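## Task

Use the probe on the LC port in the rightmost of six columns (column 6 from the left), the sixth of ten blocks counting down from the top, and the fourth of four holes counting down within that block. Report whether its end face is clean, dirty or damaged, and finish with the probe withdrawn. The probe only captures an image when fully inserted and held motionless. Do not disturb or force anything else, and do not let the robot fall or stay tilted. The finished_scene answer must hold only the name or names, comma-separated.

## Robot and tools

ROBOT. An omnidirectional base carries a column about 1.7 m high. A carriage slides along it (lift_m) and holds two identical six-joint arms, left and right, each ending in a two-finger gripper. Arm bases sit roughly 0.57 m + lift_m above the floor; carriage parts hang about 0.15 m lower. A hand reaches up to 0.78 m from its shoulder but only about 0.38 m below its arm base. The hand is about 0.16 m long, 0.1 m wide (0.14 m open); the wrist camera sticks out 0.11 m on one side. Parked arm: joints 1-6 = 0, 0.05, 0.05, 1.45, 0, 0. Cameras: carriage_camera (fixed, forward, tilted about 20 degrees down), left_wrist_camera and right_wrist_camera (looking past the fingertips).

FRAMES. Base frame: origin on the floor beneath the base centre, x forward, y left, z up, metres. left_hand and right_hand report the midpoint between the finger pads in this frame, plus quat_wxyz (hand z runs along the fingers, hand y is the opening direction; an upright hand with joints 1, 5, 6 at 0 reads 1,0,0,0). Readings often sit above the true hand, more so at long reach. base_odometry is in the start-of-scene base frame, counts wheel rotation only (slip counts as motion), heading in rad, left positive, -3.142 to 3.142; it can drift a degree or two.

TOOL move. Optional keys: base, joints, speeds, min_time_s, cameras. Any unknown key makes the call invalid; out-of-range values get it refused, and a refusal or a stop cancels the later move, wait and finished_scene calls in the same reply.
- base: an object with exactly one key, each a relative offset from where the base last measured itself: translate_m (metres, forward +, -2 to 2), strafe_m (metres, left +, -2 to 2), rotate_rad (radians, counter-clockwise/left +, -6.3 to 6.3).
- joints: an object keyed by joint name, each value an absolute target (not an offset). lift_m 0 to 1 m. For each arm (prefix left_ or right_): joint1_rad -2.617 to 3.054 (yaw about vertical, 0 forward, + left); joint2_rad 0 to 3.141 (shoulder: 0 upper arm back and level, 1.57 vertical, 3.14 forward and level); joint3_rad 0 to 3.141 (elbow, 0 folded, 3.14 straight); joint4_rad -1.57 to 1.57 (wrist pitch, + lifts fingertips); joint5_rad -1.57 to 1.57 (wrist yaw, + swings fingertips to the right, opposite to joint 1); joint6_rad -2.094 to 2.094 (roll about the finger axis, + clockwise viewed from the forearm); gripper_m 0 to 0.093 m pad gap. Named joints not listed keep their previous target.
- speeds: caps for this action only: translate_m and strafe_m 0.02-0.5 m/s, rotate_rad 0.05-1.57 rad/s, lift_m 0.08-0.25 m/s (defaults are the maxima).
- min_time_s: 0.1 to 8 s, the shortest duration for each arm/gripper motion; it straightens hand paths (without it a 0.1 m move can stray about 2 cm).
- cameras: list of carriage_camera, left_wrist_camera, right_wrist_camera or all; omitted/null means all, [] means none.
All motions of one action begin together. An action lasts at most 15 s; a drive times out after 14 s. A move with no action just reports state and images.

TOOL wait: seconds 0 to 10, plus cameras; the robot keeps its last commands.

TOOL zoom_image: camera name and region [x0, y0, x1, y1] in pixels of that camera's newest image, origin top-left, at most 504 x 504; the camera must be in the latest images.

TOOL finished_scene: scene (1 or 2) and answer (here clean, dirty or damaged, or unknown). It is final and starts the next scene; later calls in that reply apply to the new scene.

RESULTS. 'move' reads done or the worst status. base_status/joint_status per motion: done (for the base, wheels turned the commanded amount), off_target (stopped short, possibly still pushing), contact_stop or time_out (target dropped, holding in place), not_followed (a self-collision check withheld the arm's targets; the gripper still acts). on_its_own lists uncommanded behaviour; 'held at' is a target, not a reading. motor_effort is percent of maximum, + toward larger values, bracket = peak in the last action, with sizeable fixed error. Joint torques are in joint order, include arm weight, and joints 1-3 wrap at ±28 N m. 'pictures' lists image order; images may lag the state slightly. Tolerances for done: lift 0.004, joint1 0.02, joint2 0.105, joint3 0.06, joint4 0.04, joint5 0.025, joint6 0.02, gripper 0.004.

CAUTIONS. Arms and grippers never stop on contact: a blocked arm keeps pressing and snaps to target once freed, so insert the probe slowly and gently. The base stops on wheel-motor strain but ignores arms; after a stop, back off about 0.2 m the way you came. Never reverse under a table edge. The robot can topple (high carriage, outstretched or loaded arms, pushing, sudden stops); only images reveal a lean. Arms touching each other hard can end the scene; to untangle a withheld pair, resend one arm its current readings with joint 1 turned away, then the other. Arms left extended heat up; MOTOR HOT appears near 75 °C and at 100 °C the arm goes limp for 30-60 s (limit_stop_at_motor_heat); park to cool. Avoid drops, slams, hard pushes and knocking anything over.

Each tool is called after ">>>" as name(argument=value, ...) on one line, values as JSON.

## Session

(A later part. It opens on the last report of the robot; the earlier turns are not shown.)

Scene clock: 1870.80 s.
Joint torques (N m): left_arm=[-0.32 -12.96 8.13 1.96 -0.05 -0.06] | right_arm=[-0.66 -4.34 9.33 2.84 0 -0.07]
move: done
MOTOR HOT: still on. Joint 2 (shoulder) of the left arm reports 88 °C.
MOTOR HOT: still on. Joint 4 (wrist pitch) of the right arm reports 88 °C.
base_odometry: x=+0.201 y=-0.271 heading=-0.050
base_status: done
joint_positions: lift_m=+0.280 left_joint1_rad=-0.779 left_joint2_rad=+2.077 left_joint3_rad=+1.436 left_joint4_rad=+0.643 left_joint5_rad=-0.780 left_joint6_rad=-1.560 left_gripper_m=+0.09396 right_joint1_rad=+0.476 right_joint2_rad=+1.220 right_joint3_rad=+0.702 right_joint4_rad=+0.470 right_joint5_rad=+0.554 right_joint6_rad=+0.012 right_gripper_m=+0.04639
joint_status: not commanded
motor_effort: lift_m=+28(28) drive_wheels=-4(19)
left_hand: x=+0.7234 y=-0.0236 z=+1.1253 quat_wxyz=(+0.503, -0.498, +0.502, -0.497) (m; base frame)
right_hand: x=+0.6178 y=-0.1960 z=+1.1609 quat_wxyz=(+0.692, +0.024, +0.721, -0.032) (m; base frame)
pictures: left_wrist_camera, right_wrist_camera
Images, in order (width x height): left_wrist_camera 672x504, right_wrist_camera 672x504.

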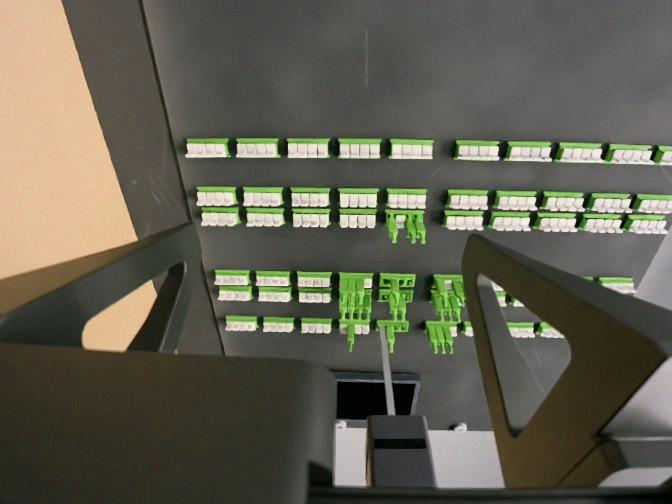

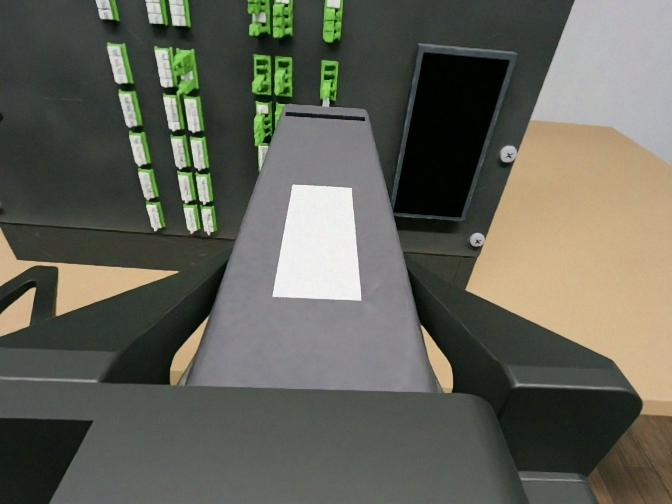

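>>> move(base={"translate_m": 0.003}, speeds={"translate_m": 0.02}, cameras=["left_wrist_camera","right_wrist_camera"])

>>> zoom_image(camera="right_wrist_camera", region=[306, 50, 346, 110])

>>> zoom_image(camera="left_wrist_camera", region=[366, 305, 406, 345])

Scene clock: 1888.87 s.
Joint torques (N m): left_arm=[-0.31 -13.24 8.05 1.98 -0.05 -0.01] | right_arm=[-0.68 -4.29 9.39 2.83 -0.01 -0.06]
move: done
MOTOR HOT: still on. Joint 2 (shoulder) of the left arm reports 89 °C.
MOTOR HOT: still on. Joint 4 (wrist pitch) of the right arm reports 88 °C.
base_odometry: x=+0.204 y=-0.271 heading=-0.049
base_status: done
joint_positions: lift_m=+0.280 left_joint1_rad=-0.779 left_joint2_rad=+2.077 left_joint3_rad=+1.436 left_joint4_rad=+0.643 left_joint5_rad=-0.780 left_joint6_rad=-1.560 left_gripper_m=+0.09396 right_joint1_rad=+0.476 right_joint2_rad=+1.220 right_joint3_rad=+0.702 right_joint4_rad=+0.470 right_joint5_rad=+0.556 right_joint6_rad=+0.012 right_gripper_m=+0.04639
joint_status: not commanded
motor_effort: lift_m=+28(28) drive_wheels=-5(14)
left_hand: x=+0.7234 y=-0.0236 z=+1.1254 quat_wxyz=(+0.503, -0.498, +0.502, -0.498) (m; base frame)
right_hand: x=+0.6178 y=-0.1963 z=+1.1607 quat_wxyz=(+0.692, +0.024, +0.721, -0.032) (m; base frame)
pictures: left_wrist_camera, right_wrist_camera
Images, in order (width x height): left_wrist_camera 672x504, right_wrist_camera 672x504.

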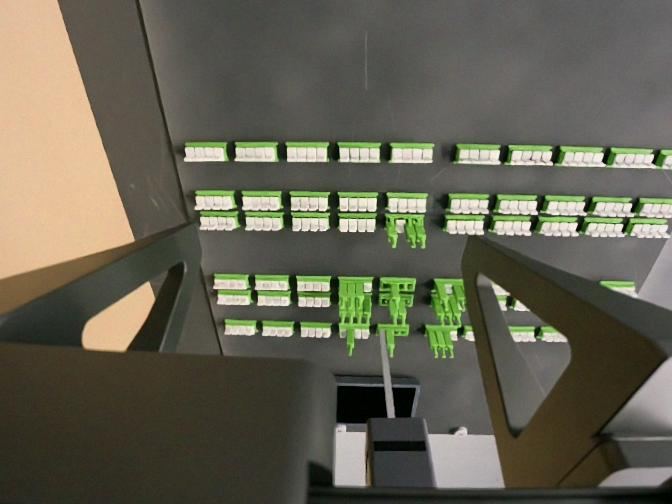

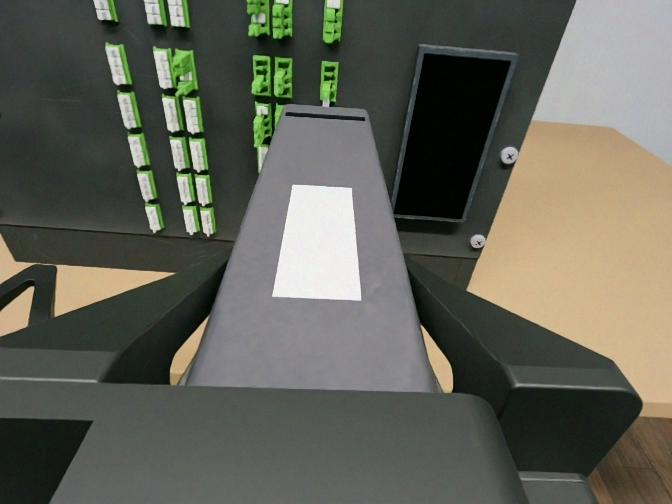

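Scaled by 8.400 from the camera's 672x504 image, which has a finer 960x720 frame.

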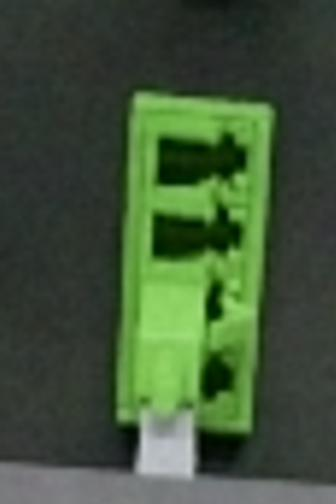

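Scaled by 12.600 from the camera's 672x504 image, which has a finer 960x720 frame.

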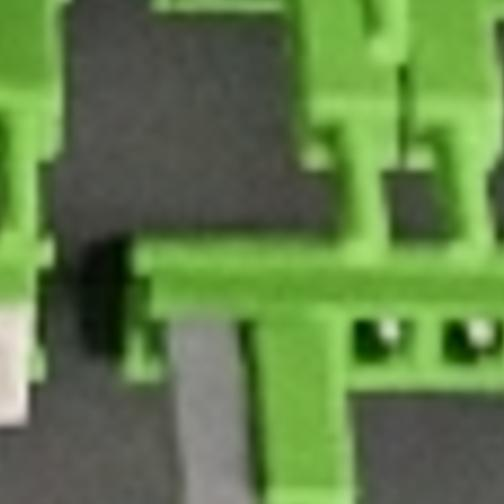

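>>> move(base={"translate_m": 0.003}, speeds={"translate_m": 0.02}, cameras=["left_wrist_camera","right_wrist_camera"])

>>> zoom_image(camera="right_wrist_camera", region=[306, 50, 346, 110])

>>> zoom_image(camera="left_wrist_camera", region=[366, 315, 406, 355])

Scene clock: 1893.10 s.
Joint torques (N m): left_arm=[-0.43 -13.09 8.09 1.95 0.01 0] | right_arm=[-1.17 -3.49 9.43 3.01 -0.08 -0.07]
move: done
MOTOR HOT: still on. Joint 2 (shoulder) of the left arm reports 89 °C.
MOTOR HOT: still on. Joint 4 (wrist pitch) of the right arm reports 88 °C.
base_odometry: x=+0.207 y=-0.271 heading=-0.049
base_status: done
joint_positions: lift_m=+0.280 left_joint1_rad=-0.779 left_joint2_rad=+2.077 left_joint3_rad=+1.436 left_joint4_rad=+0.643 left_joint5_rad=-0.780 left_joint6_rad=-1.560 left_gripper_m=+0.09396 right_joint1_rad=+0.482 right_joint2_rad=+1.209 right_joint3_rad=+0.702 right_joint4_rad=+0.455 right_joint5_rad=+0.562 right_joint6_rad=+0.012 right_gripper_m=+0.04639
joint_status: not commanded
motor_effort: lift_m=+28(28) drive_wheels=+2(14)
left_hand: x=+0.7234 y=-0.0236 z=+1.1253 quat_wxyz=(+0.503, -0.498, +0.502, -0.497) (m; base frame)
right_hand: x=+0.6154 y=-0.1962 z=+1.1616 quat_wxyz=(+0.690, +0.024, +0.722, -0.033) (m; base frame)
pictures: left_wrist_camera, right_wrist_camera
Images, in order (width x height): left_wrist_camera 672x504, right_wrist_camera 672x504.

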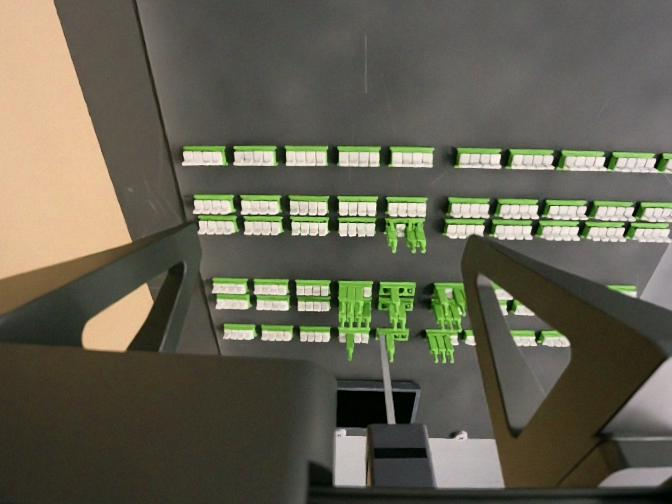

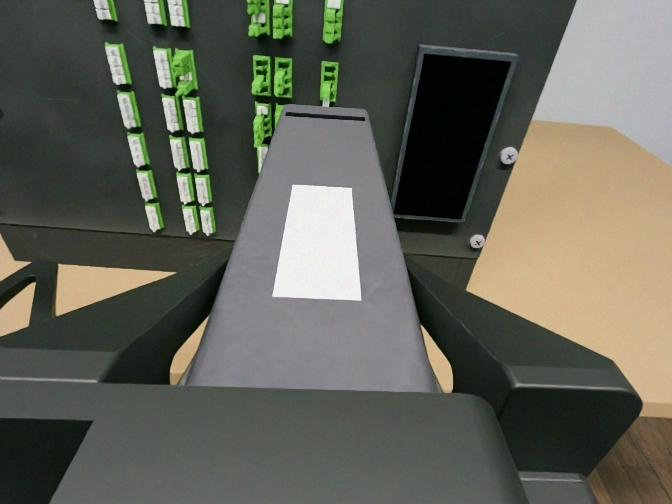

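Scaled by 8.400 from the camera's 672x504 image, which has a finer 960x720 frame.

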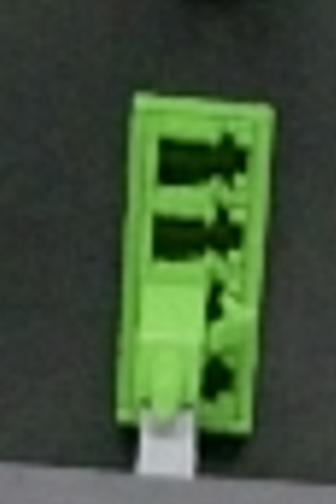

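Scaled by 12.600 from the camera's 672x504 image, which has a finer 960x720 frame.

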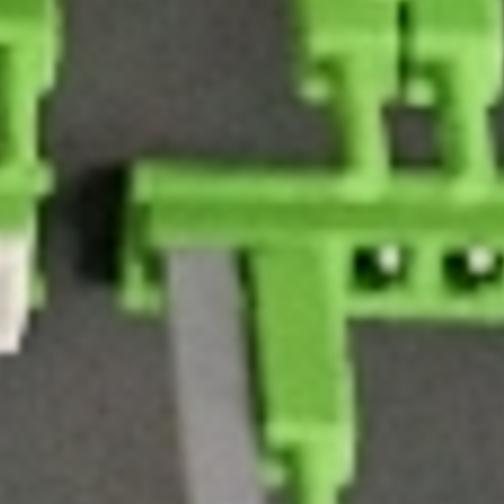

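>>> wait(seconds=2, cameras=["right_wrist_camera", "carriage_camera"])

>>> zoom_image(camera="right_wrist_camera", region=[385, 35, 530, 225])

Scene clock: 1898.73 s.
Joint torques (N m): left_arm=[-0.44 -13.04 7.97 1.98 0 0.01] | right_arm=[-1.2 -3.36 9.39 2.98 -0.06 -0.08]
MOTOR HOT: still on. Joint 2 (shoulder) of the left arm reports 89 °C.
MOTOR HOT: still on. Joint 4 (wrist pitch) of the right arm reports 89 °C.
base_odometry: x=+0.207 y=-0.271 heading=-0.049
base_status: done
joint_positions: lift_m=+0.280 left_joint1_rad=-0.779 left_joint2_rad=+2.077 left_joint3_rad=+1.436 left_joint4_rad=+0.643 left_joint5_rad=-0.780 left_joint6_rad=-1.560 left_gripper_m=+0.09396 right_joint1_rad=+0.482 right_joint2_rad=+1.209 right_joint3_rad=+0.702 right_joint4_rad=+0.455 right_joint5_rad=+0.562 right_joint6_rad=+0.012 right_gripper_m=+0.04639
joint_status: not commanded
motor_effort: lift_m=+28(28) drive_wheels=+3(14)
left_hand: x=+0.7234 y=-0.0236 z=+1.1253 quat_wxyz=(+0.503, -0.498, +0.502, -0.497) (m; base frame)
right_hand: x=+0.6154 y=-0.1962 z=+1.1616 quat_wxyz=(+0.690, +0.024, +0.722, -0.033) (m; base frame)
wait: 2.00 s; at rest from the start
pictures: carriage_camera, right_wrist_camera
Images, in order (width x height): carriage_camera 672x504, right_wrist_camera 672x504.

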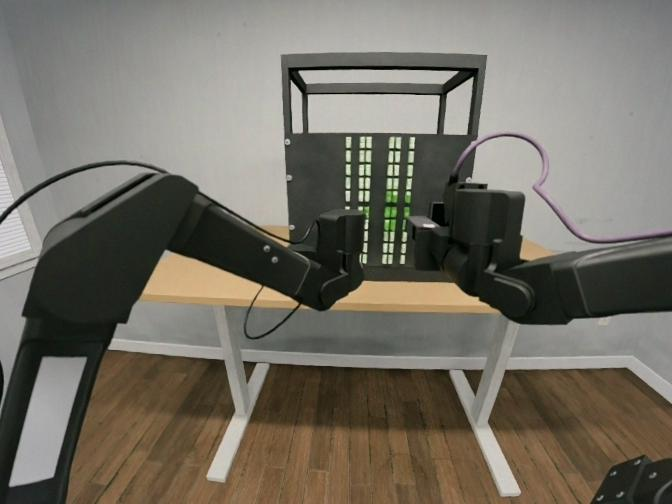

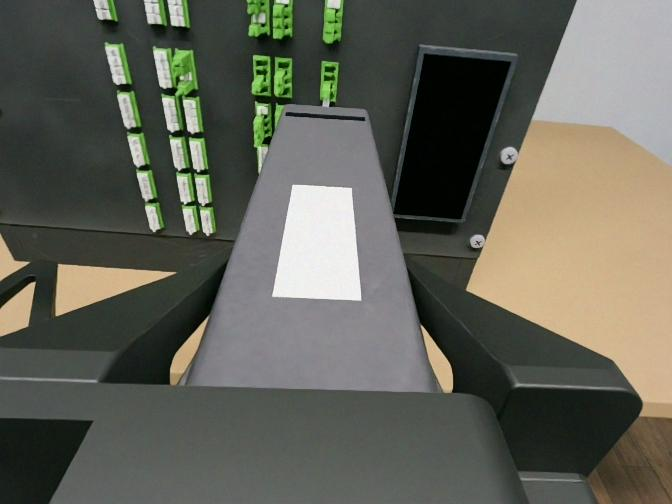

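Scaled by 2.653 from the camera's 672x504 image, which has a finer 960x720 frame.

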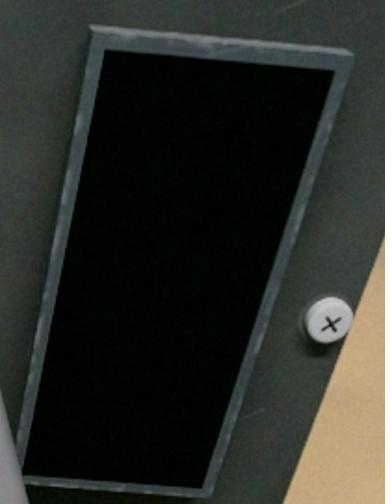

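>>> move(base={"translate_m": 0.003}, speeds={"translate_m": 0.02}, cameras=["left_wrist_camera","right_wrist_camera"])

>>> zoom_image(camera="right_wrist_camera", region=[306, 50, 346, 110])

>>> zoom_image(camera="left_wrist_camera", region=[366, 315, 406, 355])

Scene clock: 1918.23 s.
Joint torques (N m): left_arm=[-0.51 -13.65 8.16 1.98 -0.04 0.02] | right_arm=[-1.89 -2.52 9.39 3.11 -0.12 -0.06]
move: done
MOTOR HOT: still on. Joint 2 (shoulder) of the left arm reports 89 °C.
MOTOR HOT: still on. Joint 4 (wrist pitch) of the right arm reports 91 °C.
base_odometry: x=+0.210 y=-0.271 heading=-0.049
base_status: done
joint_positions: lift_m=+0.280 left_joint1_rad=-0.779 left_joint2_rad=+2.077 left_joint3_rad=+1.436 left_joint4_rad=+0.643 left_joint5_rad=-0.780 left_joint6_rad=-1.560 left_gripper_m=+0.09396 right_joint1_rad=+0.488 right_joint2_rad=+1.199 right_joint3_rad=+0.702 right_joint4_rad=+0.441 right_joint5_rad=+0.570 right_joint6_rad=+0.013 right_gripper_m=+0.04639
joint_status: not commanded
motor_effort: lift_m=+28(28) drive_wheels=+3(11)
left_hand: x=+0.7234 y=-0.0236 z=+1.1253 quat_wxyz=(+0.503, -0.498, +0.502, -0.497) (m; base frame)
right_hand: x=+0.6128 y=-0.1958 z=+1.1624 quat_wxyz=(+0.689, +0.023, +0.723, -0.034) (m; base frame)
pictures: left_wrist_camera, right_wrist_camera
Images, in order (width x height): left_wrist_camera 672x504, right_wrist_camera 672x504.

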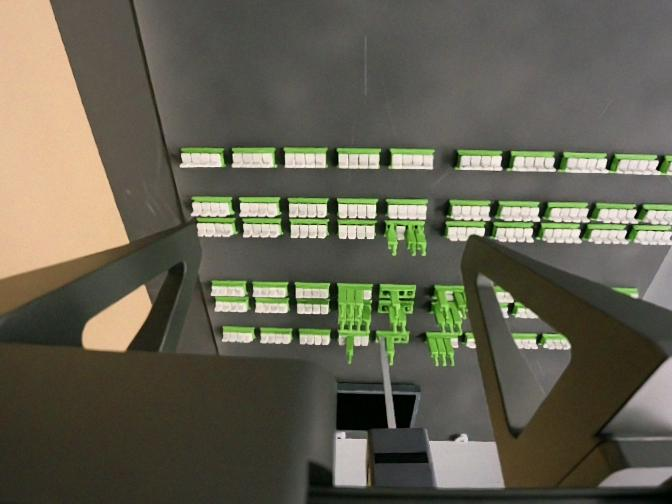

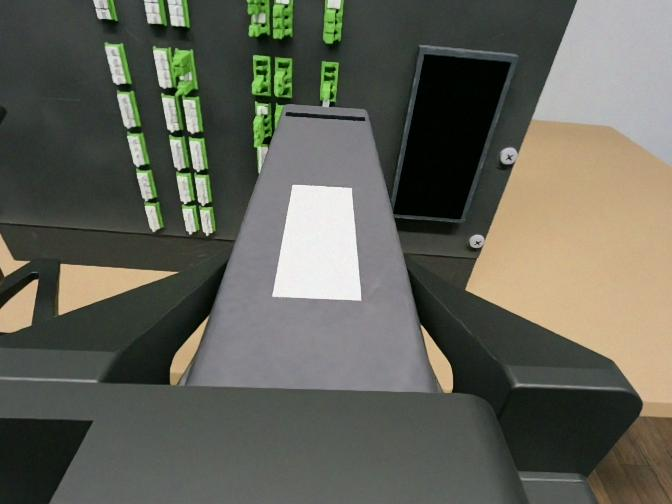

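Scaled by 8.400 from the camera's 672x504 image, which has a finer 960x720 frame.

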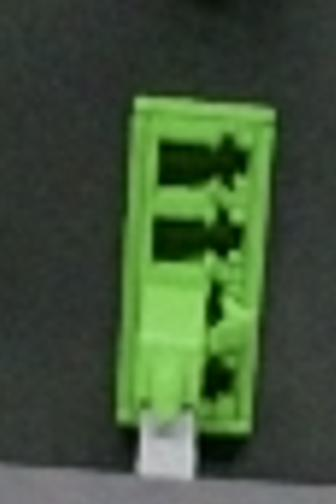

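Scaled by 12.600 from the camera's 672x504 image, which has a finer 960x720 frame.

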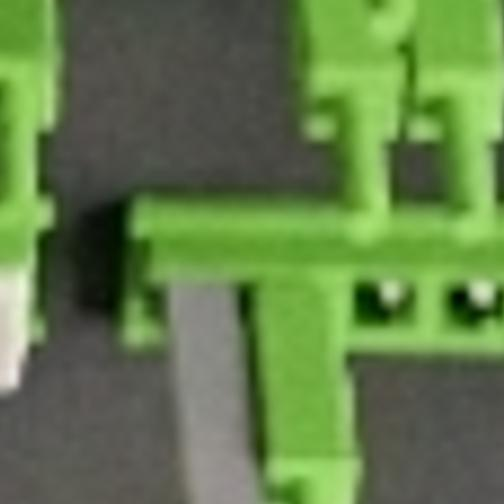

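>>> zoom_image(camera="right_wrist_camera", region=[385, 35, 530, 225])

>>> zoom_image(camera="right_wrist_camera", region=[240, 0, 400, 120])

>>> zoom_image(camera="left_wrist_camera", region=[340, 300, 440, 450])

Scaled by 2.653 from the camera's 672x504 image, which has a finer 960x720 frame.

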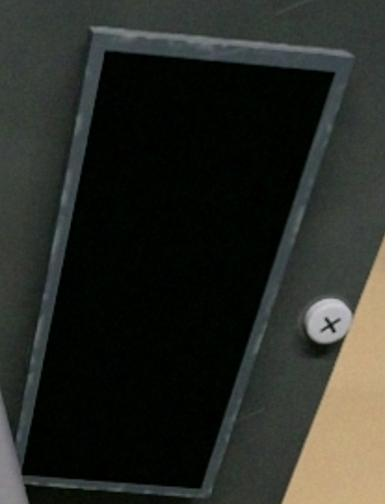

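Scaled by 3.150 from the camera's 672x504 image, which has a finer 960x720 frame.

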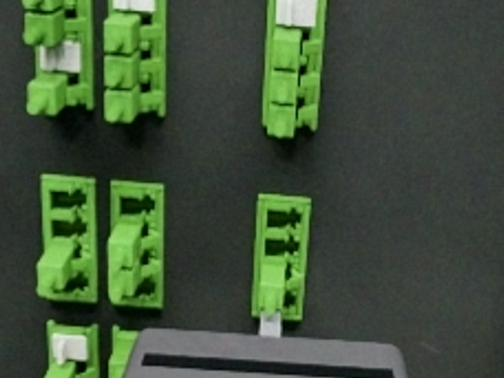

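Scaled by 3.360 from the camera's 672x504 image, which has a finer 960x720 frame.

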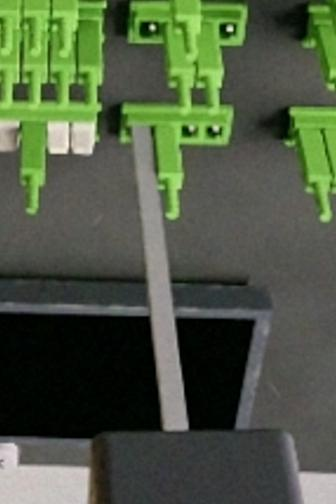

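>>> zoom_image(camera="left_wrist_camera", region=[370, 325, 420, 375])

>>> zoom_image(camera="left_wrist_camera", region=[335, 320, 385, 370])

>>> zoom_image(camera="left_wrist_camera", region=[420, 320, 470, 370])

>>> zoom_image(camera="left_wrist_camera", region=[370, 375, 420, 425])

Scaled by 10.080 from the camera's 672x504 image, which has a finer 960x720 frame.

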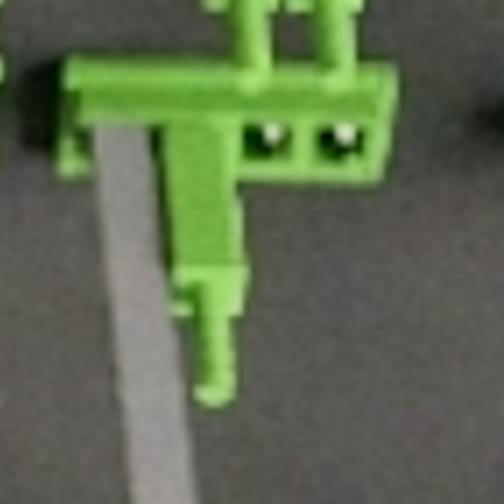

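Scaled by 10.080 from the camera's 672x504 image, which has a finer 960x720 frame.

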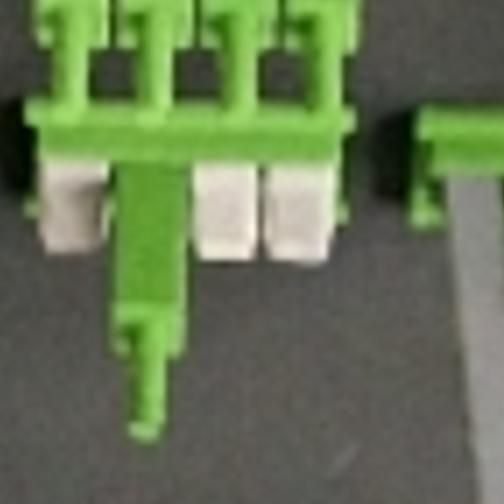

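Scaled by 10.080 from the camera's 672x504 image, which has a finer 960x720 frame.

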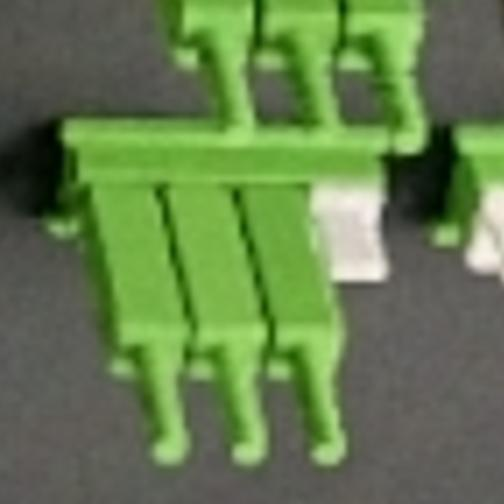

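Scaled by 10.080 from the camera's 672x504 image, which has a finer 960x720 frame.

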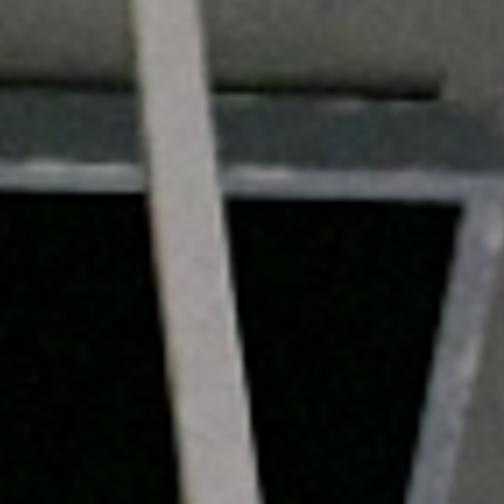

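>>> move(base={"translate_m": -0.004}, speeds={"translate_m": 0.02}, cameras=["left_wrist_camera"])

>>> zoom_image(camera="left_wrist_camera", region=[366, 315, 406, 355])

>>> zoom_image(camera="left_wrist_camera", region=[190, 250, 330, 350])

>>> zoom_image(camera="left_wrist_camera", region=[420, 320, 560, 360])

>>> zoom_image(camera="left_wrist_camera", region=[375, 255, 425, 335])

>>> zoom_image(camera="left_wrist_camera", region=[420, 270, 480, 370])

Scene clock: 1983.07 s.
Joint torques (N m): left_arm=[-0.27 -13.33 7.86 1.9 -0.02 0.07] | right_arm=[0.13 -6.32 -0.14 0.01 0.07 0.01]
move: done
OVER-TEMPERATURE FAULT: MOTORS OFF OR BRAKING. Before this call, joint 4 (wrist pitch) of the right arm reached 100 °C; the stop lasted 43 seconds. The right arm may have fallen or been pushed, and its gripper may have let go. The right arm's motors are on again: the right arm and its gripper hold where the fault left them. Its gripper does not squeeze until you command it. The right arm accepts commands again.
MOTOR HOT: still on. Joint 2 (shoulder) of the left arm reports 91 °C.
MOTOR HOT: still on. Joint 4 (wrist pitch) of the right arm reports 73 °C.
base_odometry: x=+0.206 y=-0.271 heading=-0.049
base_status: done
joint_positions: lift_m=+0.280 left_joint1_rad=-0.781 left_joint2_rad=+2.078 left_joint3_rad=+1.437 left_joint4_rad=+0.643 left_joint5_rad=-0.781 left_joint6_rad=-1.562 left_gripper_m=+0.09396 right_joint1_rad=+0.486 right_joint2_rad=+3.145 right_joint3_rad=+1.219 right_joint4_rad=+0.176 right_joint5_rad=+0.154 right_joint6_rad=-0.002 right_gripper_m=+0.04852
joint_status: not commanded
on_its_own: right_joint2_rad is held at +3.150, not at its first target +1.207, since a limit_stop_at_motor_heat; right_joint3_rad is held at +1.219, not at your +0.720, since a limit_stop_at_motor_heat; right_joint4_rad is held at +0.177, not at your +0.552, since a limit_stop_at_motor_heat; right_joint5_rad is held at +0.155, not at your +0.555, since a limit_stop_at_motor_heat; right_gripper_m is held at +0.04849, not at its first target +0.04397, since a limit_stop_at_motor_heat
motor_effort: lift_m=+27(27) drive_wheels=+3(11)
left_hand: x=+0.7229 y=-0.0246 z=+1.1255 quat_wxyz=(+0.502, -0.498, +0.501, -0.499) (m; base frame)
right_hand: x=+0.4277 y=-0.2197 z=+0.5014 quat_wxyz=(-0.068, -0.246, +0.962, -0.096) (m; base frame)
pictures: left_wrist_camera
ARM HIT: the robot struck itself hard, 2 times.
Images, in order (width x height): left_wrist_camera 672x504.

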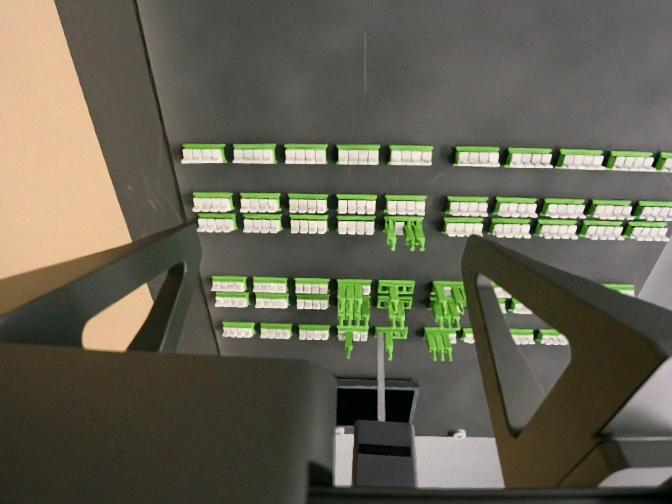

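Scaled by 12.600 from the camera's 672x504 image, which has a finer 960x720 frame.

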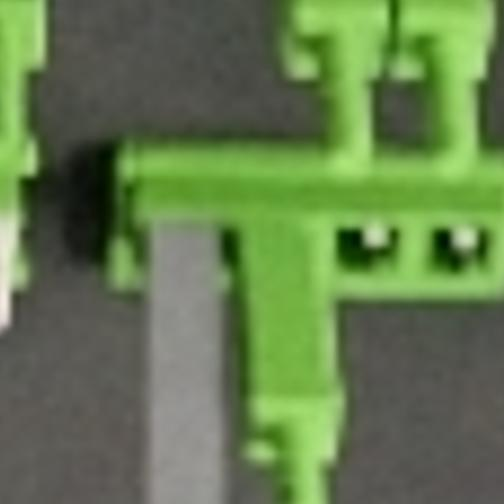

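Scaled by 3.600 from the camera's 672x504 image, which has a finer 960x720 frame.

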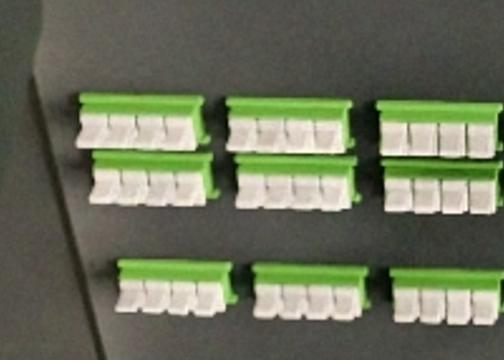

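Scaled by 3.600 from the camera's 672x504 image, which has a finer 960x720 frame.

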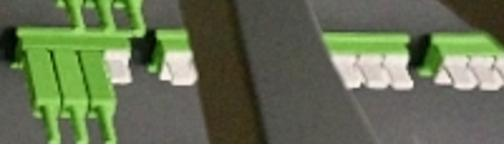

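Scaled by 6.300 from the camera's 672x504 image, which has a finer 960x720 frame.

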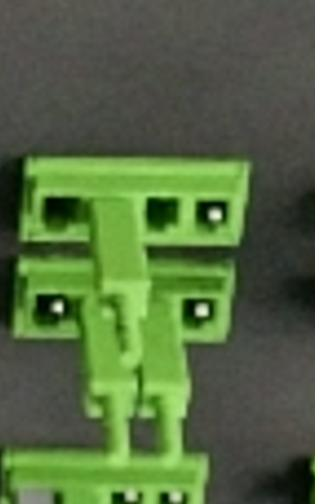

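Scaled by 5.040 from the camera's 672x504 image, which has a finer 960x720 frame.

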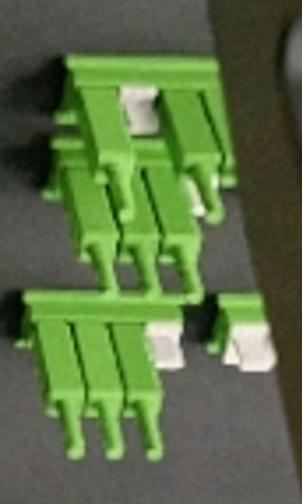

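>>> wait(seconds=0.1)

Scene clock: 1987.80 s.
Joint torques (N m): left_arm=[-0.25 -13.18 8.02 1.89 0.01 0] | right_arm=[0.16 -6.5 -0.16 0.03 0.07 0.02]
MOTOR HOT: still on. Joint 2 (shoulder) of the left arm reports 91 °C.
MOTOR HOT: cleared for the motors of the right arm.
base_odometry: x=+0.206 y=-0.271 heading=-0.049
base_status: done
joint_positions: lift_m=+0.280 left_joint1_rad=-0.781 left_joint2_rad=+2.078 left_joint3_rad=+1.437 left_joint4_rad=+0.643 left_joint5_rad=-0.781 left_joint6_rad=-1.562 left_gripper_m=+0.09396 right_joint1_rad=+0.486 right_joint2_rad=+3.145 right_joint3_rad=+1.219 right_joint4_rad=+0.176 right_joint5_rad=+0.154 right_joint6_rad=-0.002 right_gripper_m=+0.04852
joint_status: not commanded
on_its_own: right_joint2_rad is held at +3.150, not at its first target +1.207, since a limit_stop_at_motor_heat; right_joint3_rad is held at +1.219, not at your +0.720, since a limit_stop_at_motor_heat; right_joint4_rad is held at +0.177, not at your +0.552, since a limit_stop_at_motor_heat; right_joint5_rad is held at +0.155, not at your +0.555, since a limit_stop_at_motor_heat; right_gripper_m is held at +0.04849, not at its first target +0.04397, since a limit_stop_at_motor_heat
motor_effort: lift_m=+27(27) drive_wheels=+2(11)
left_hand: x=+0.7229 y=-0.0246 z=+1.1255 quat_wxyz=(+0.502, -0.498, +0.501, -0.499) (m; base frame)
right_hand: x=+0.4277 y=-0.2197 z=+0.5014 quat_wxyz=(-0.068, -0.246, +0.962, -0.096) (m; base frame)
wait: 0.10 s; at rest from the start
pictures: carriage_camera, left_wrist_camera, right_wrist_camera
Images, in order (width x height): carriage_camera 672x504, left_wrist_camera 672x504, right_wrist_camera 672x504.

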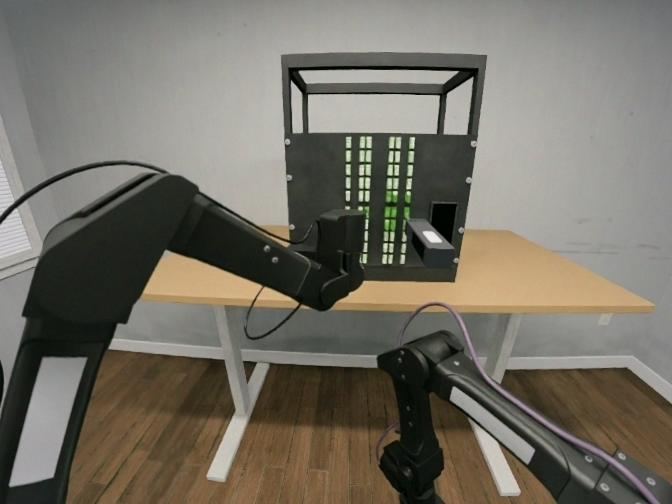

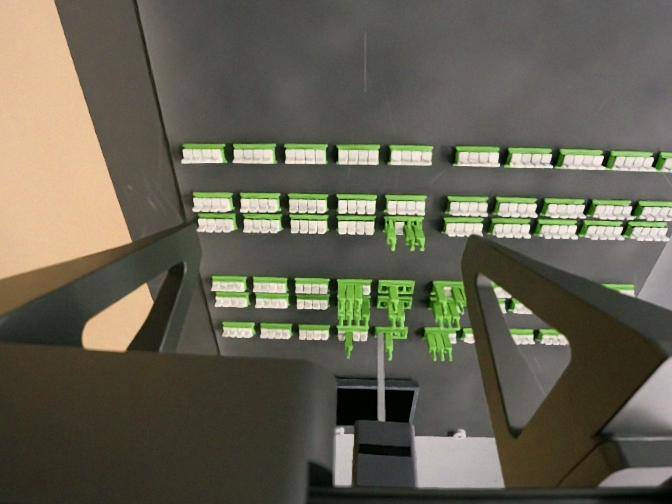

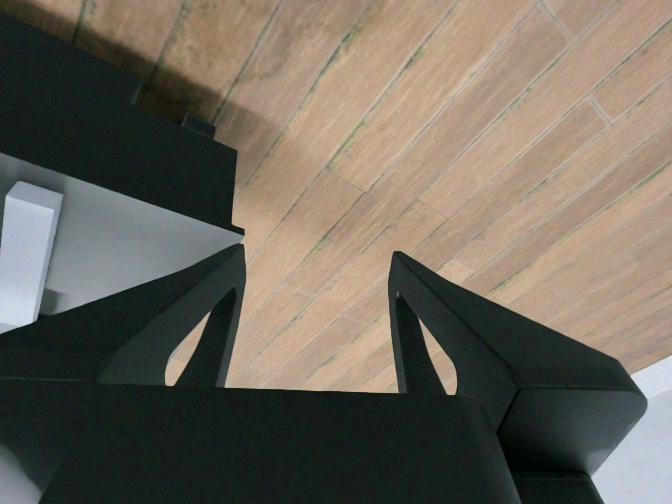

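>>> move(base={"translate_m": -0.3}, speeds={"translate_m": 0.1}, cameras=["carriage_camera"])

Scene clock: 1998.00 s.
Joint torques (N m): left_arm=[-0.25 -13.39 8.13 1.92 -0.05 -0.01] | right_arm=[0.12 -6.49 -0.13 -0.02 0.05 0.01]
move: done
MOTOR HOT: still on. Joint 2 (shoulder) of the left arm reports 91 °C.
base_odometry: x=-0.094 y=-0.256 heading=-0.051
base_status: done
joint_positions: lift_m=+0.280 left_joint1_rad=-0.781 left_joint2_rad=+2.078 left_joint3_rad=+1.437 left_joint4_rad=+0.643 left_joint5_rad=-0.781 left_joint6_rad=-1.562 left_gripper_m=+0.09396 right_joint1_rad=+0.486 right_joint2_rad=+3.145 right_joint3_rad=+1.219 right_joint4_rad=+0.176 right_joint5_rad=+0.154 right_joint6_rad=-0.002 right_gripper_m=+0.04852
joint_status: not commanded
on_its_own: right_joint2_rad is held at +3.150, not at its first target +1.207, since a limit_stop_at_motor_heat; right_joint3_rad is held at +1.219, not at your +0.720, since a limit_stop_at_motor_heat; right_joint4_rad is held at +0.177, not at your +0.552, since a limit_stop_at_motor_heat; right_joint5_rad is held at +0.155, not at your +0.555, since a limit_stop_at_motor_heat; right_gripper_m is held at +0.04849, not at its first target +0.04397, since a limit_stop_at_motor_heat
motor_effort: lift_m=+27(27) drive_wheels=-13(24)
left_hand: x=+0.7226 y=-0.0250 z=+1.1255 quat_wxyz=(+0.502, -0.498, +0.501, -0.499) (m; base frame)
right_hand: x=+0.4277 y=-0.2197 z=+0.5014 quat_wxyz=(-0.068, -0.246, +0.962, -0.096) (m; base frame)
pictures: carriage_camera
Images, in order (width x height): carriage_camera 672x504.

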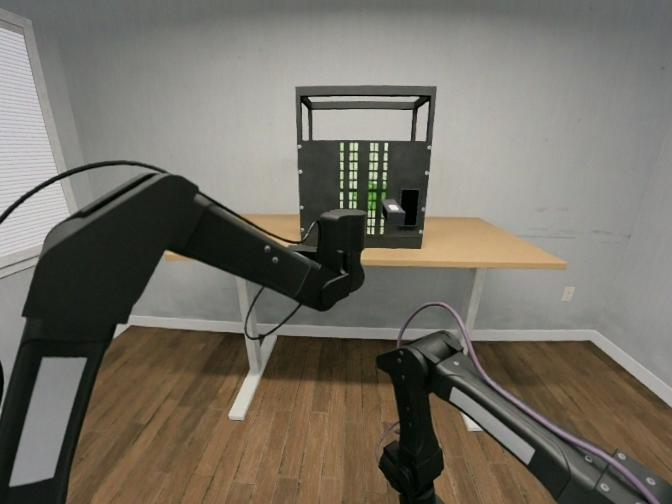

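>>> move(joints={"left_joint1_rad": 0.0, "left_joint5_rad": 0.0}, min_time_s=2.5, cameras=["carriage_camera"])

>>> move(joints={"left_joint2_rad": 0.05, "left_joint3_rad": 0.05, "left_joint4_rad": 1.45, "left_joint6_rad": 0.0}, min_time_s=4, cameras=["carriage_camera"])

Scene clock: 2005.77 s.
Joint torques (N m): left_arm=[0.18 -13.67 8.36 2.22 0.01 -0.04] | right_arm=[0.12 -6.48 -0.17 0.02 0.06 0.02]
move: done
MOTOR HOT: still on. Joint 2 (shoulder) of the left arm reports 91 °C.
base_odometry: x=-0.094 y=-0.256 heading=-0.051
base_status: not commanded
joint_positions: lift_m=+0.280 left_joint1_rad=-0.005 left_joint2_rad=+2.078 left_joint3_rad=+1.437 left_joint4_rad=+0.643 left_joint5_rad=-0.011 left_joint6_rad=-1.562 left_gripper_m=+0.09396 right_joint1_rad=+0.486 right_joint2_rad=+3.145 right_joint3_rad=+1.219 right_joint4_rad=+0.176 right_joint5_rad=+0.154 right_joint6_rad=-0.002 right_gripper_m=+0.04852
joint_status: all done
on_its_own: right_joint2_rad is held at +3.150, not at its first target +1.207, since a limit_stop_at_motor_heat; right_joint3_rad is held at +1.219, not at your +0.720, since a limit_stop_at_motor_heat; right_joint4_rad is held at +0.177, not at your +0.552, since a limit_stop_at_motor_heat; right_joint5_rad is held at +0.155, not at your +0.555, since a limit_stop_at_motor_heat; right_gripper_m is held at +0.04849, not at its first target +0.04397, since a limit_stop_at_motor_heat
motor_effort: lift_m=+27(27) drive_wheels=-12(16)
left_hand: x=+0.8544 y=+0.2940 z=+1.1256 quat_wxyz=(+0.504, -0.499, +0.500, -0.497) (m; base frame)
right_hand: x=+0.4277 y=-0.2197 z=+0.5014 quat_wxyz=(-0.068, -0.246, +0.962, -0.096) (m; base frame)
pictures: carriage_camera
Images, in order (width x height): carriage_camera 672x504.

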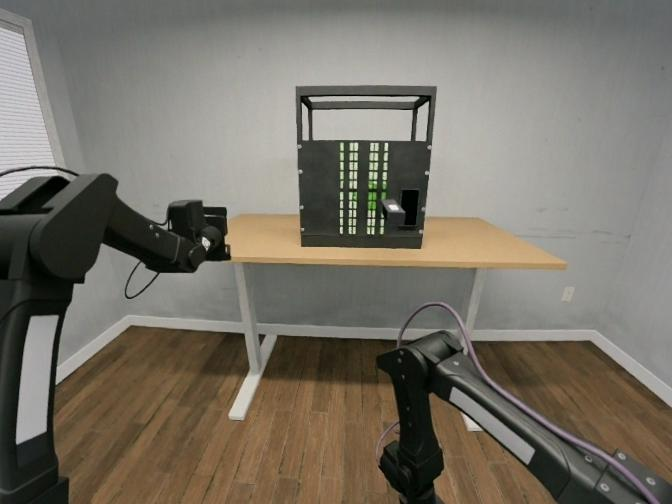

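Scene clock: 2010.07 s.
Joint torques (N m): left_arm=[0.02 3.95 5.16 0.04 0.01 0.16] | right_arm=[0.1 -6.46 -0.16 0.03 0.06 0.02]
move: done
MOTOR HOT: still on. Joint 2 (shoulder) of the left arm reports 89 °C.
base_odometry: x=-0.094 y=-0.256 heading=-0.051
base_status: not commanded
joint_positions: lift_m=+0.280 left_joint1_rad=-0.005 left_joint2_rad=+0.061 left_joint3_rad=+0.059 left_joint4_rad=+1.441 left_joint5_rad=-0.007 left_joint6_rad=-0.013 left_gripper_m=+0.09396 right_joint1_rad=+0.486 right_joint2_rad=+3.145 right_joint3_rad=+1.219 right_joint4_rad=+0.176 right_joint5_rad=+0.154 right_joint6_rad=-0.002 right_gripper_m=+0.04852
joint_status: all done
on_its_own: right_joint2_rad is held at +3.150, not at its first target +1.207, since a limit_stop_at_motor_heat; right_joint3_rad is held at +1.219, not at your +0.720, since a limit_stop_at_motor_heat; right_joint4_rad is held at +0.177, not at your +0.552, since a limit_stop_at_motor_heat; right_joint5_rad is held at +0.155, not at your +0.555, since a limit_stop_at_motor_heat; right_gripper_m is held at +0.04849, not at its first target +0.04397, since a limit_stop_at_motor_heat
motor_effort: lift_m=+27(27) drive_wheels=-13(17)
left_hand: x=+0.2621 y=+0.2962 z=+1.3120 quat_wxyz=(+0.998, -0.004, +0.066, -0.009) (m; base frame)
right_hand: x=+0.4277 y=-0.2197 z=+0.5014 quat_wxyz=(-0.068, -0.246, +0.962, -0.096) (m; base frame)
pictures: carriage_camera
Images, in order (width x height): carriage_camera 672x504.

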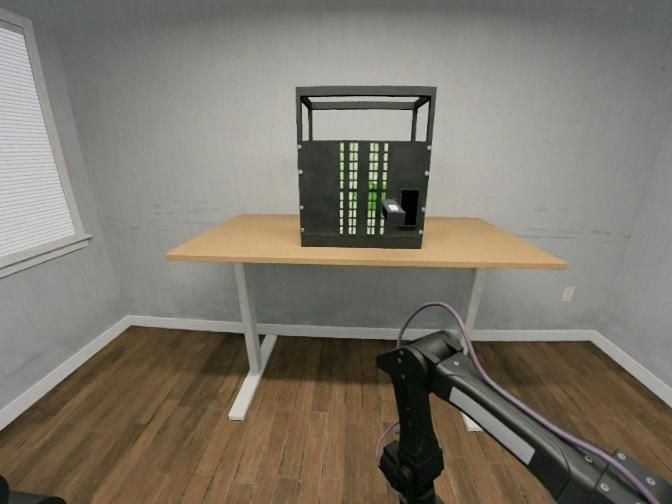

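>>> move(base={"translate_m": -0.25}, speeds={"translate_m": 0.15}, cameras=[])

>>> move(joints={"right_joint2_rad": 1.6}, min_time_s=4, cameras=["carriage_camera"])

Scene clock: 2019.13 s.
Joint torques (N m): left_arm=[0.14 3.73 5.39 0.02 0.06 0.15] | right_arm=[0.09 -6.5 -0.13 0.02 0.06 0.02]
move: done
MOTOR HOT: still on. Joint 2 (shoulder) of the left arm reports 83 °C.
base_odometry: x=-0.343 y=-0.243 heading=-0.052
base_status: done
joint_positions: lift_m=+0.280 left_joint1_rad=-0.005 left_joint2_rad=+0.061 left_joint3_rad=+0.057 left_joint4_rad=+1.448 left_joint5_rad=-0.006 left_joint6_rad=-0.012 left_gripper_m=+0.09396 right_joint1_rad=+0.485 right_joint2_rad=+3.145 right_joint3_rad=+1.219 right_joint4_rad=+0.177 right_joint5_rad=+0.154 right_joint6_rad=-0.002 right_gripper_m=+0.04852
joint_status: not commanded
on_its_own: right_joint2_rad is held at +3.150, not at its first target +1.207, since a limit_stop_at_motor_heat; right_joint3_rad is held at +1.219, not at your +0.720, since a limit_stop_at_motor_heat; right_joint4_rad is held at +0.177, not at your +0.552, since a limit_stop_at_motor_heat; right_joint5_rad is held at +0.155, not at your +0.555, since a limit_stop_at_motor_heat; right_gripper_m is held at +0.04849, not at its first target +0.04397, since a limit_stop_at_motor_heat
motor_effort: lift_m=+27(27) drive_wheels=-9(26)
left_hand: x=+0.2611 y=+0.2961 z=+1.3117 quat_wxyz=(+0.998, -0.003, +0.064, -0.008) (m; base frame)
right_hand: x=+0.4278 y=-0.2198 z=+0.5014 quat_wxyz=(-0.068, -0.246, +0.962, -0.096) (m; base frame)
pictures: none
No camera images: "cameras" was empty.

Scene clock: 2023.43 s.
Joint torques (N m): left_arm=[0.02 3.89 5.22 0 0.02 0.11] | right_arm=[0.21 -8.68 7.83 2.15 0 0]
move: done
MOTOR HOT: still on. Joint 2 (shoulder) of the left arm reports 81 °C.
base_odometry: x=-0.343 y=-0.243 heading=-0.052
base_status: not commanded
joint_positions: lift_m=+0.280 left_joint1_rad=-0.005 left_joint2_rad=+0.061 left_joint3_rad=+0.057 left_joint4_rad=+1.448 left_joint5_rad=-0.006 left_joint6_rad=-0.012 left_gripper_m=+0.09396 right_joint1_rad=+0.485 right_joint2_rad=+1.630 right_joint3_rad=+1.219 right_joint4_rad=+0.173 right_joint5_rad=+0.154 right_joint6_rad=-0.002 right_gripper_m=+0.04852
joint_status: all done
on_its_own: right_joint3_rad is held at +1.219, not at your +0.720, since a limit_stop_at_motor_heat; right_joint4_rad is held at +0.177, not at your +0.552, since a limit_stop_at_motor_heat; right_joint5_rad is held at +0.155, not at your +0.555, since a limit_stop_at_motor_heat; right_gripper_m is held at +0.04849, not at its first target +0.04397, since a limit_stop_at_motor_heat
motor_effort: lift_m=+27(27) drive_wheels=-12(14)
left_hand: x=+0.2611 y=+0.2961 z=+1.3117 quat_wxyz=(+0.998, -0.003, +0.064, -0.008) (m; base frame)
right_hand: x=+0.7013 y=-0.0755 z=+1.1559 quat_wxyz=(+0.613, -0.143, +0.772, +0.089) (m; base frame)
pictures: carriage_camera
Images, in order (width x height): carriage_camera 672x504.

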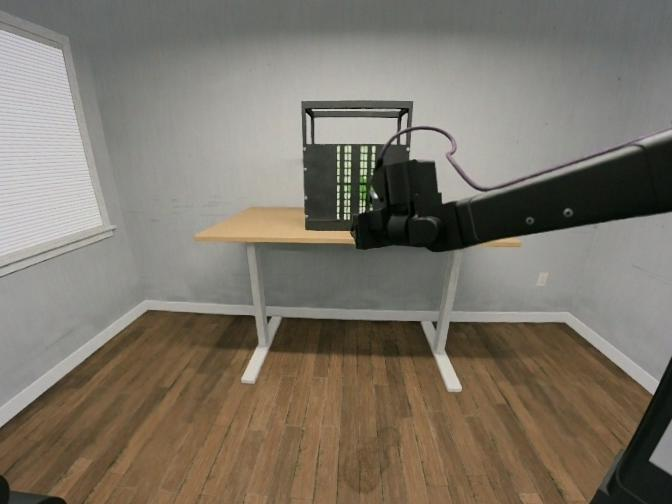

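>>> move(joints={"right_joint1_rad": 0.0, "right_joint2_rad": 0.05, "right_joint3_rad": 0.05, "right_joint4_rad": 1.45, "right_joint5_rad": 0.0, "right_joint6_rad": 0.0, "right_gripper_m": 0.093}, min_time_s=5, cameras=["carriage_camera", "right_wrist_camera"])

>>> zoom_image(camera="carriage_camera", region=[290, 90, 430, 240])

Scene clock: 2032.00 s.
Joint torques (N m): left_arm=[0.16 4.01 5.24 0.04 0.01 0.13] | right_arm=[-0.8 2.58 5.01 -0.13 -0.08 0.02]
move: done
MOTOR HOT: still on. Joint 2 (shoulder) of the left arm reports 77 °C.
base_odometry: x=-0.343 y=-0.243 heading=-0.052
base_status: not commanded
joint_positions: lift_m=+0.280 left_joint1_rad=-0.005 left_joint2_rad=+0.061 left_joint3_rad=+0.057 left_joint4_rad=+1.448 left_joint5_rad=-0.006 left_joint6_rad=-0.011 left_gripper_m=+0.09396 right_joint1_rad=+0.009 right_joint2_rad=+0.055 right_joint3_rad=+0.058 right_joint4_rad=+1.443 right_joint5_rad=+0.009 right_joint6_rad=-0.002 right_gripper_m=+0.09291
joint_status: all done
motor_effort: lift_m=+27(27) drive_wheels=-10(14)
left_hand: x=+0.2611 y=+0.2961 z=+1.3117 quat_wxyz=(+0.998, -0.003, +0.064, -0.008) (m; base frame)
right_hand: x=+0.2602 y=-0.2964 z=+1.3118 quat_wxyz=(+0.998, +0.004, +0.063, +0.003) (m; base frame)
pictures: carriage_camera, right_wrist_camera
Images, in order (width x height): carriage_camera 672x504, right_wrist_camera 672x504.

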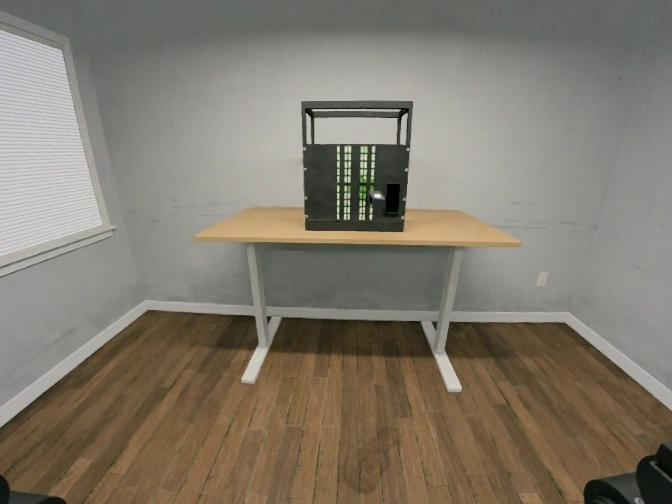

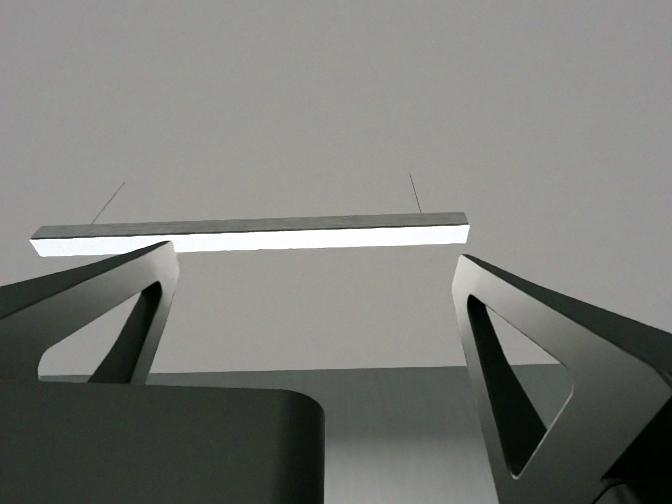

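Scaled by 3.360 from the camera's 672x504 image, which has a finer 960x720 frame.

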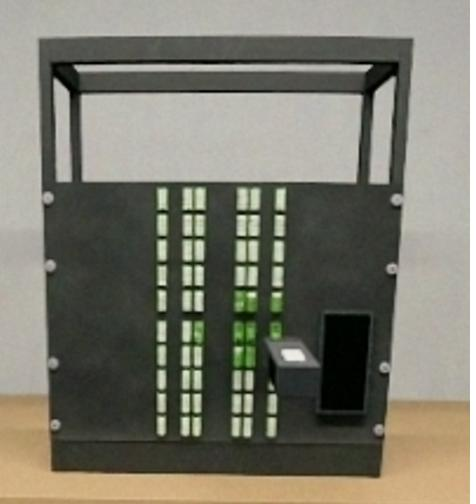

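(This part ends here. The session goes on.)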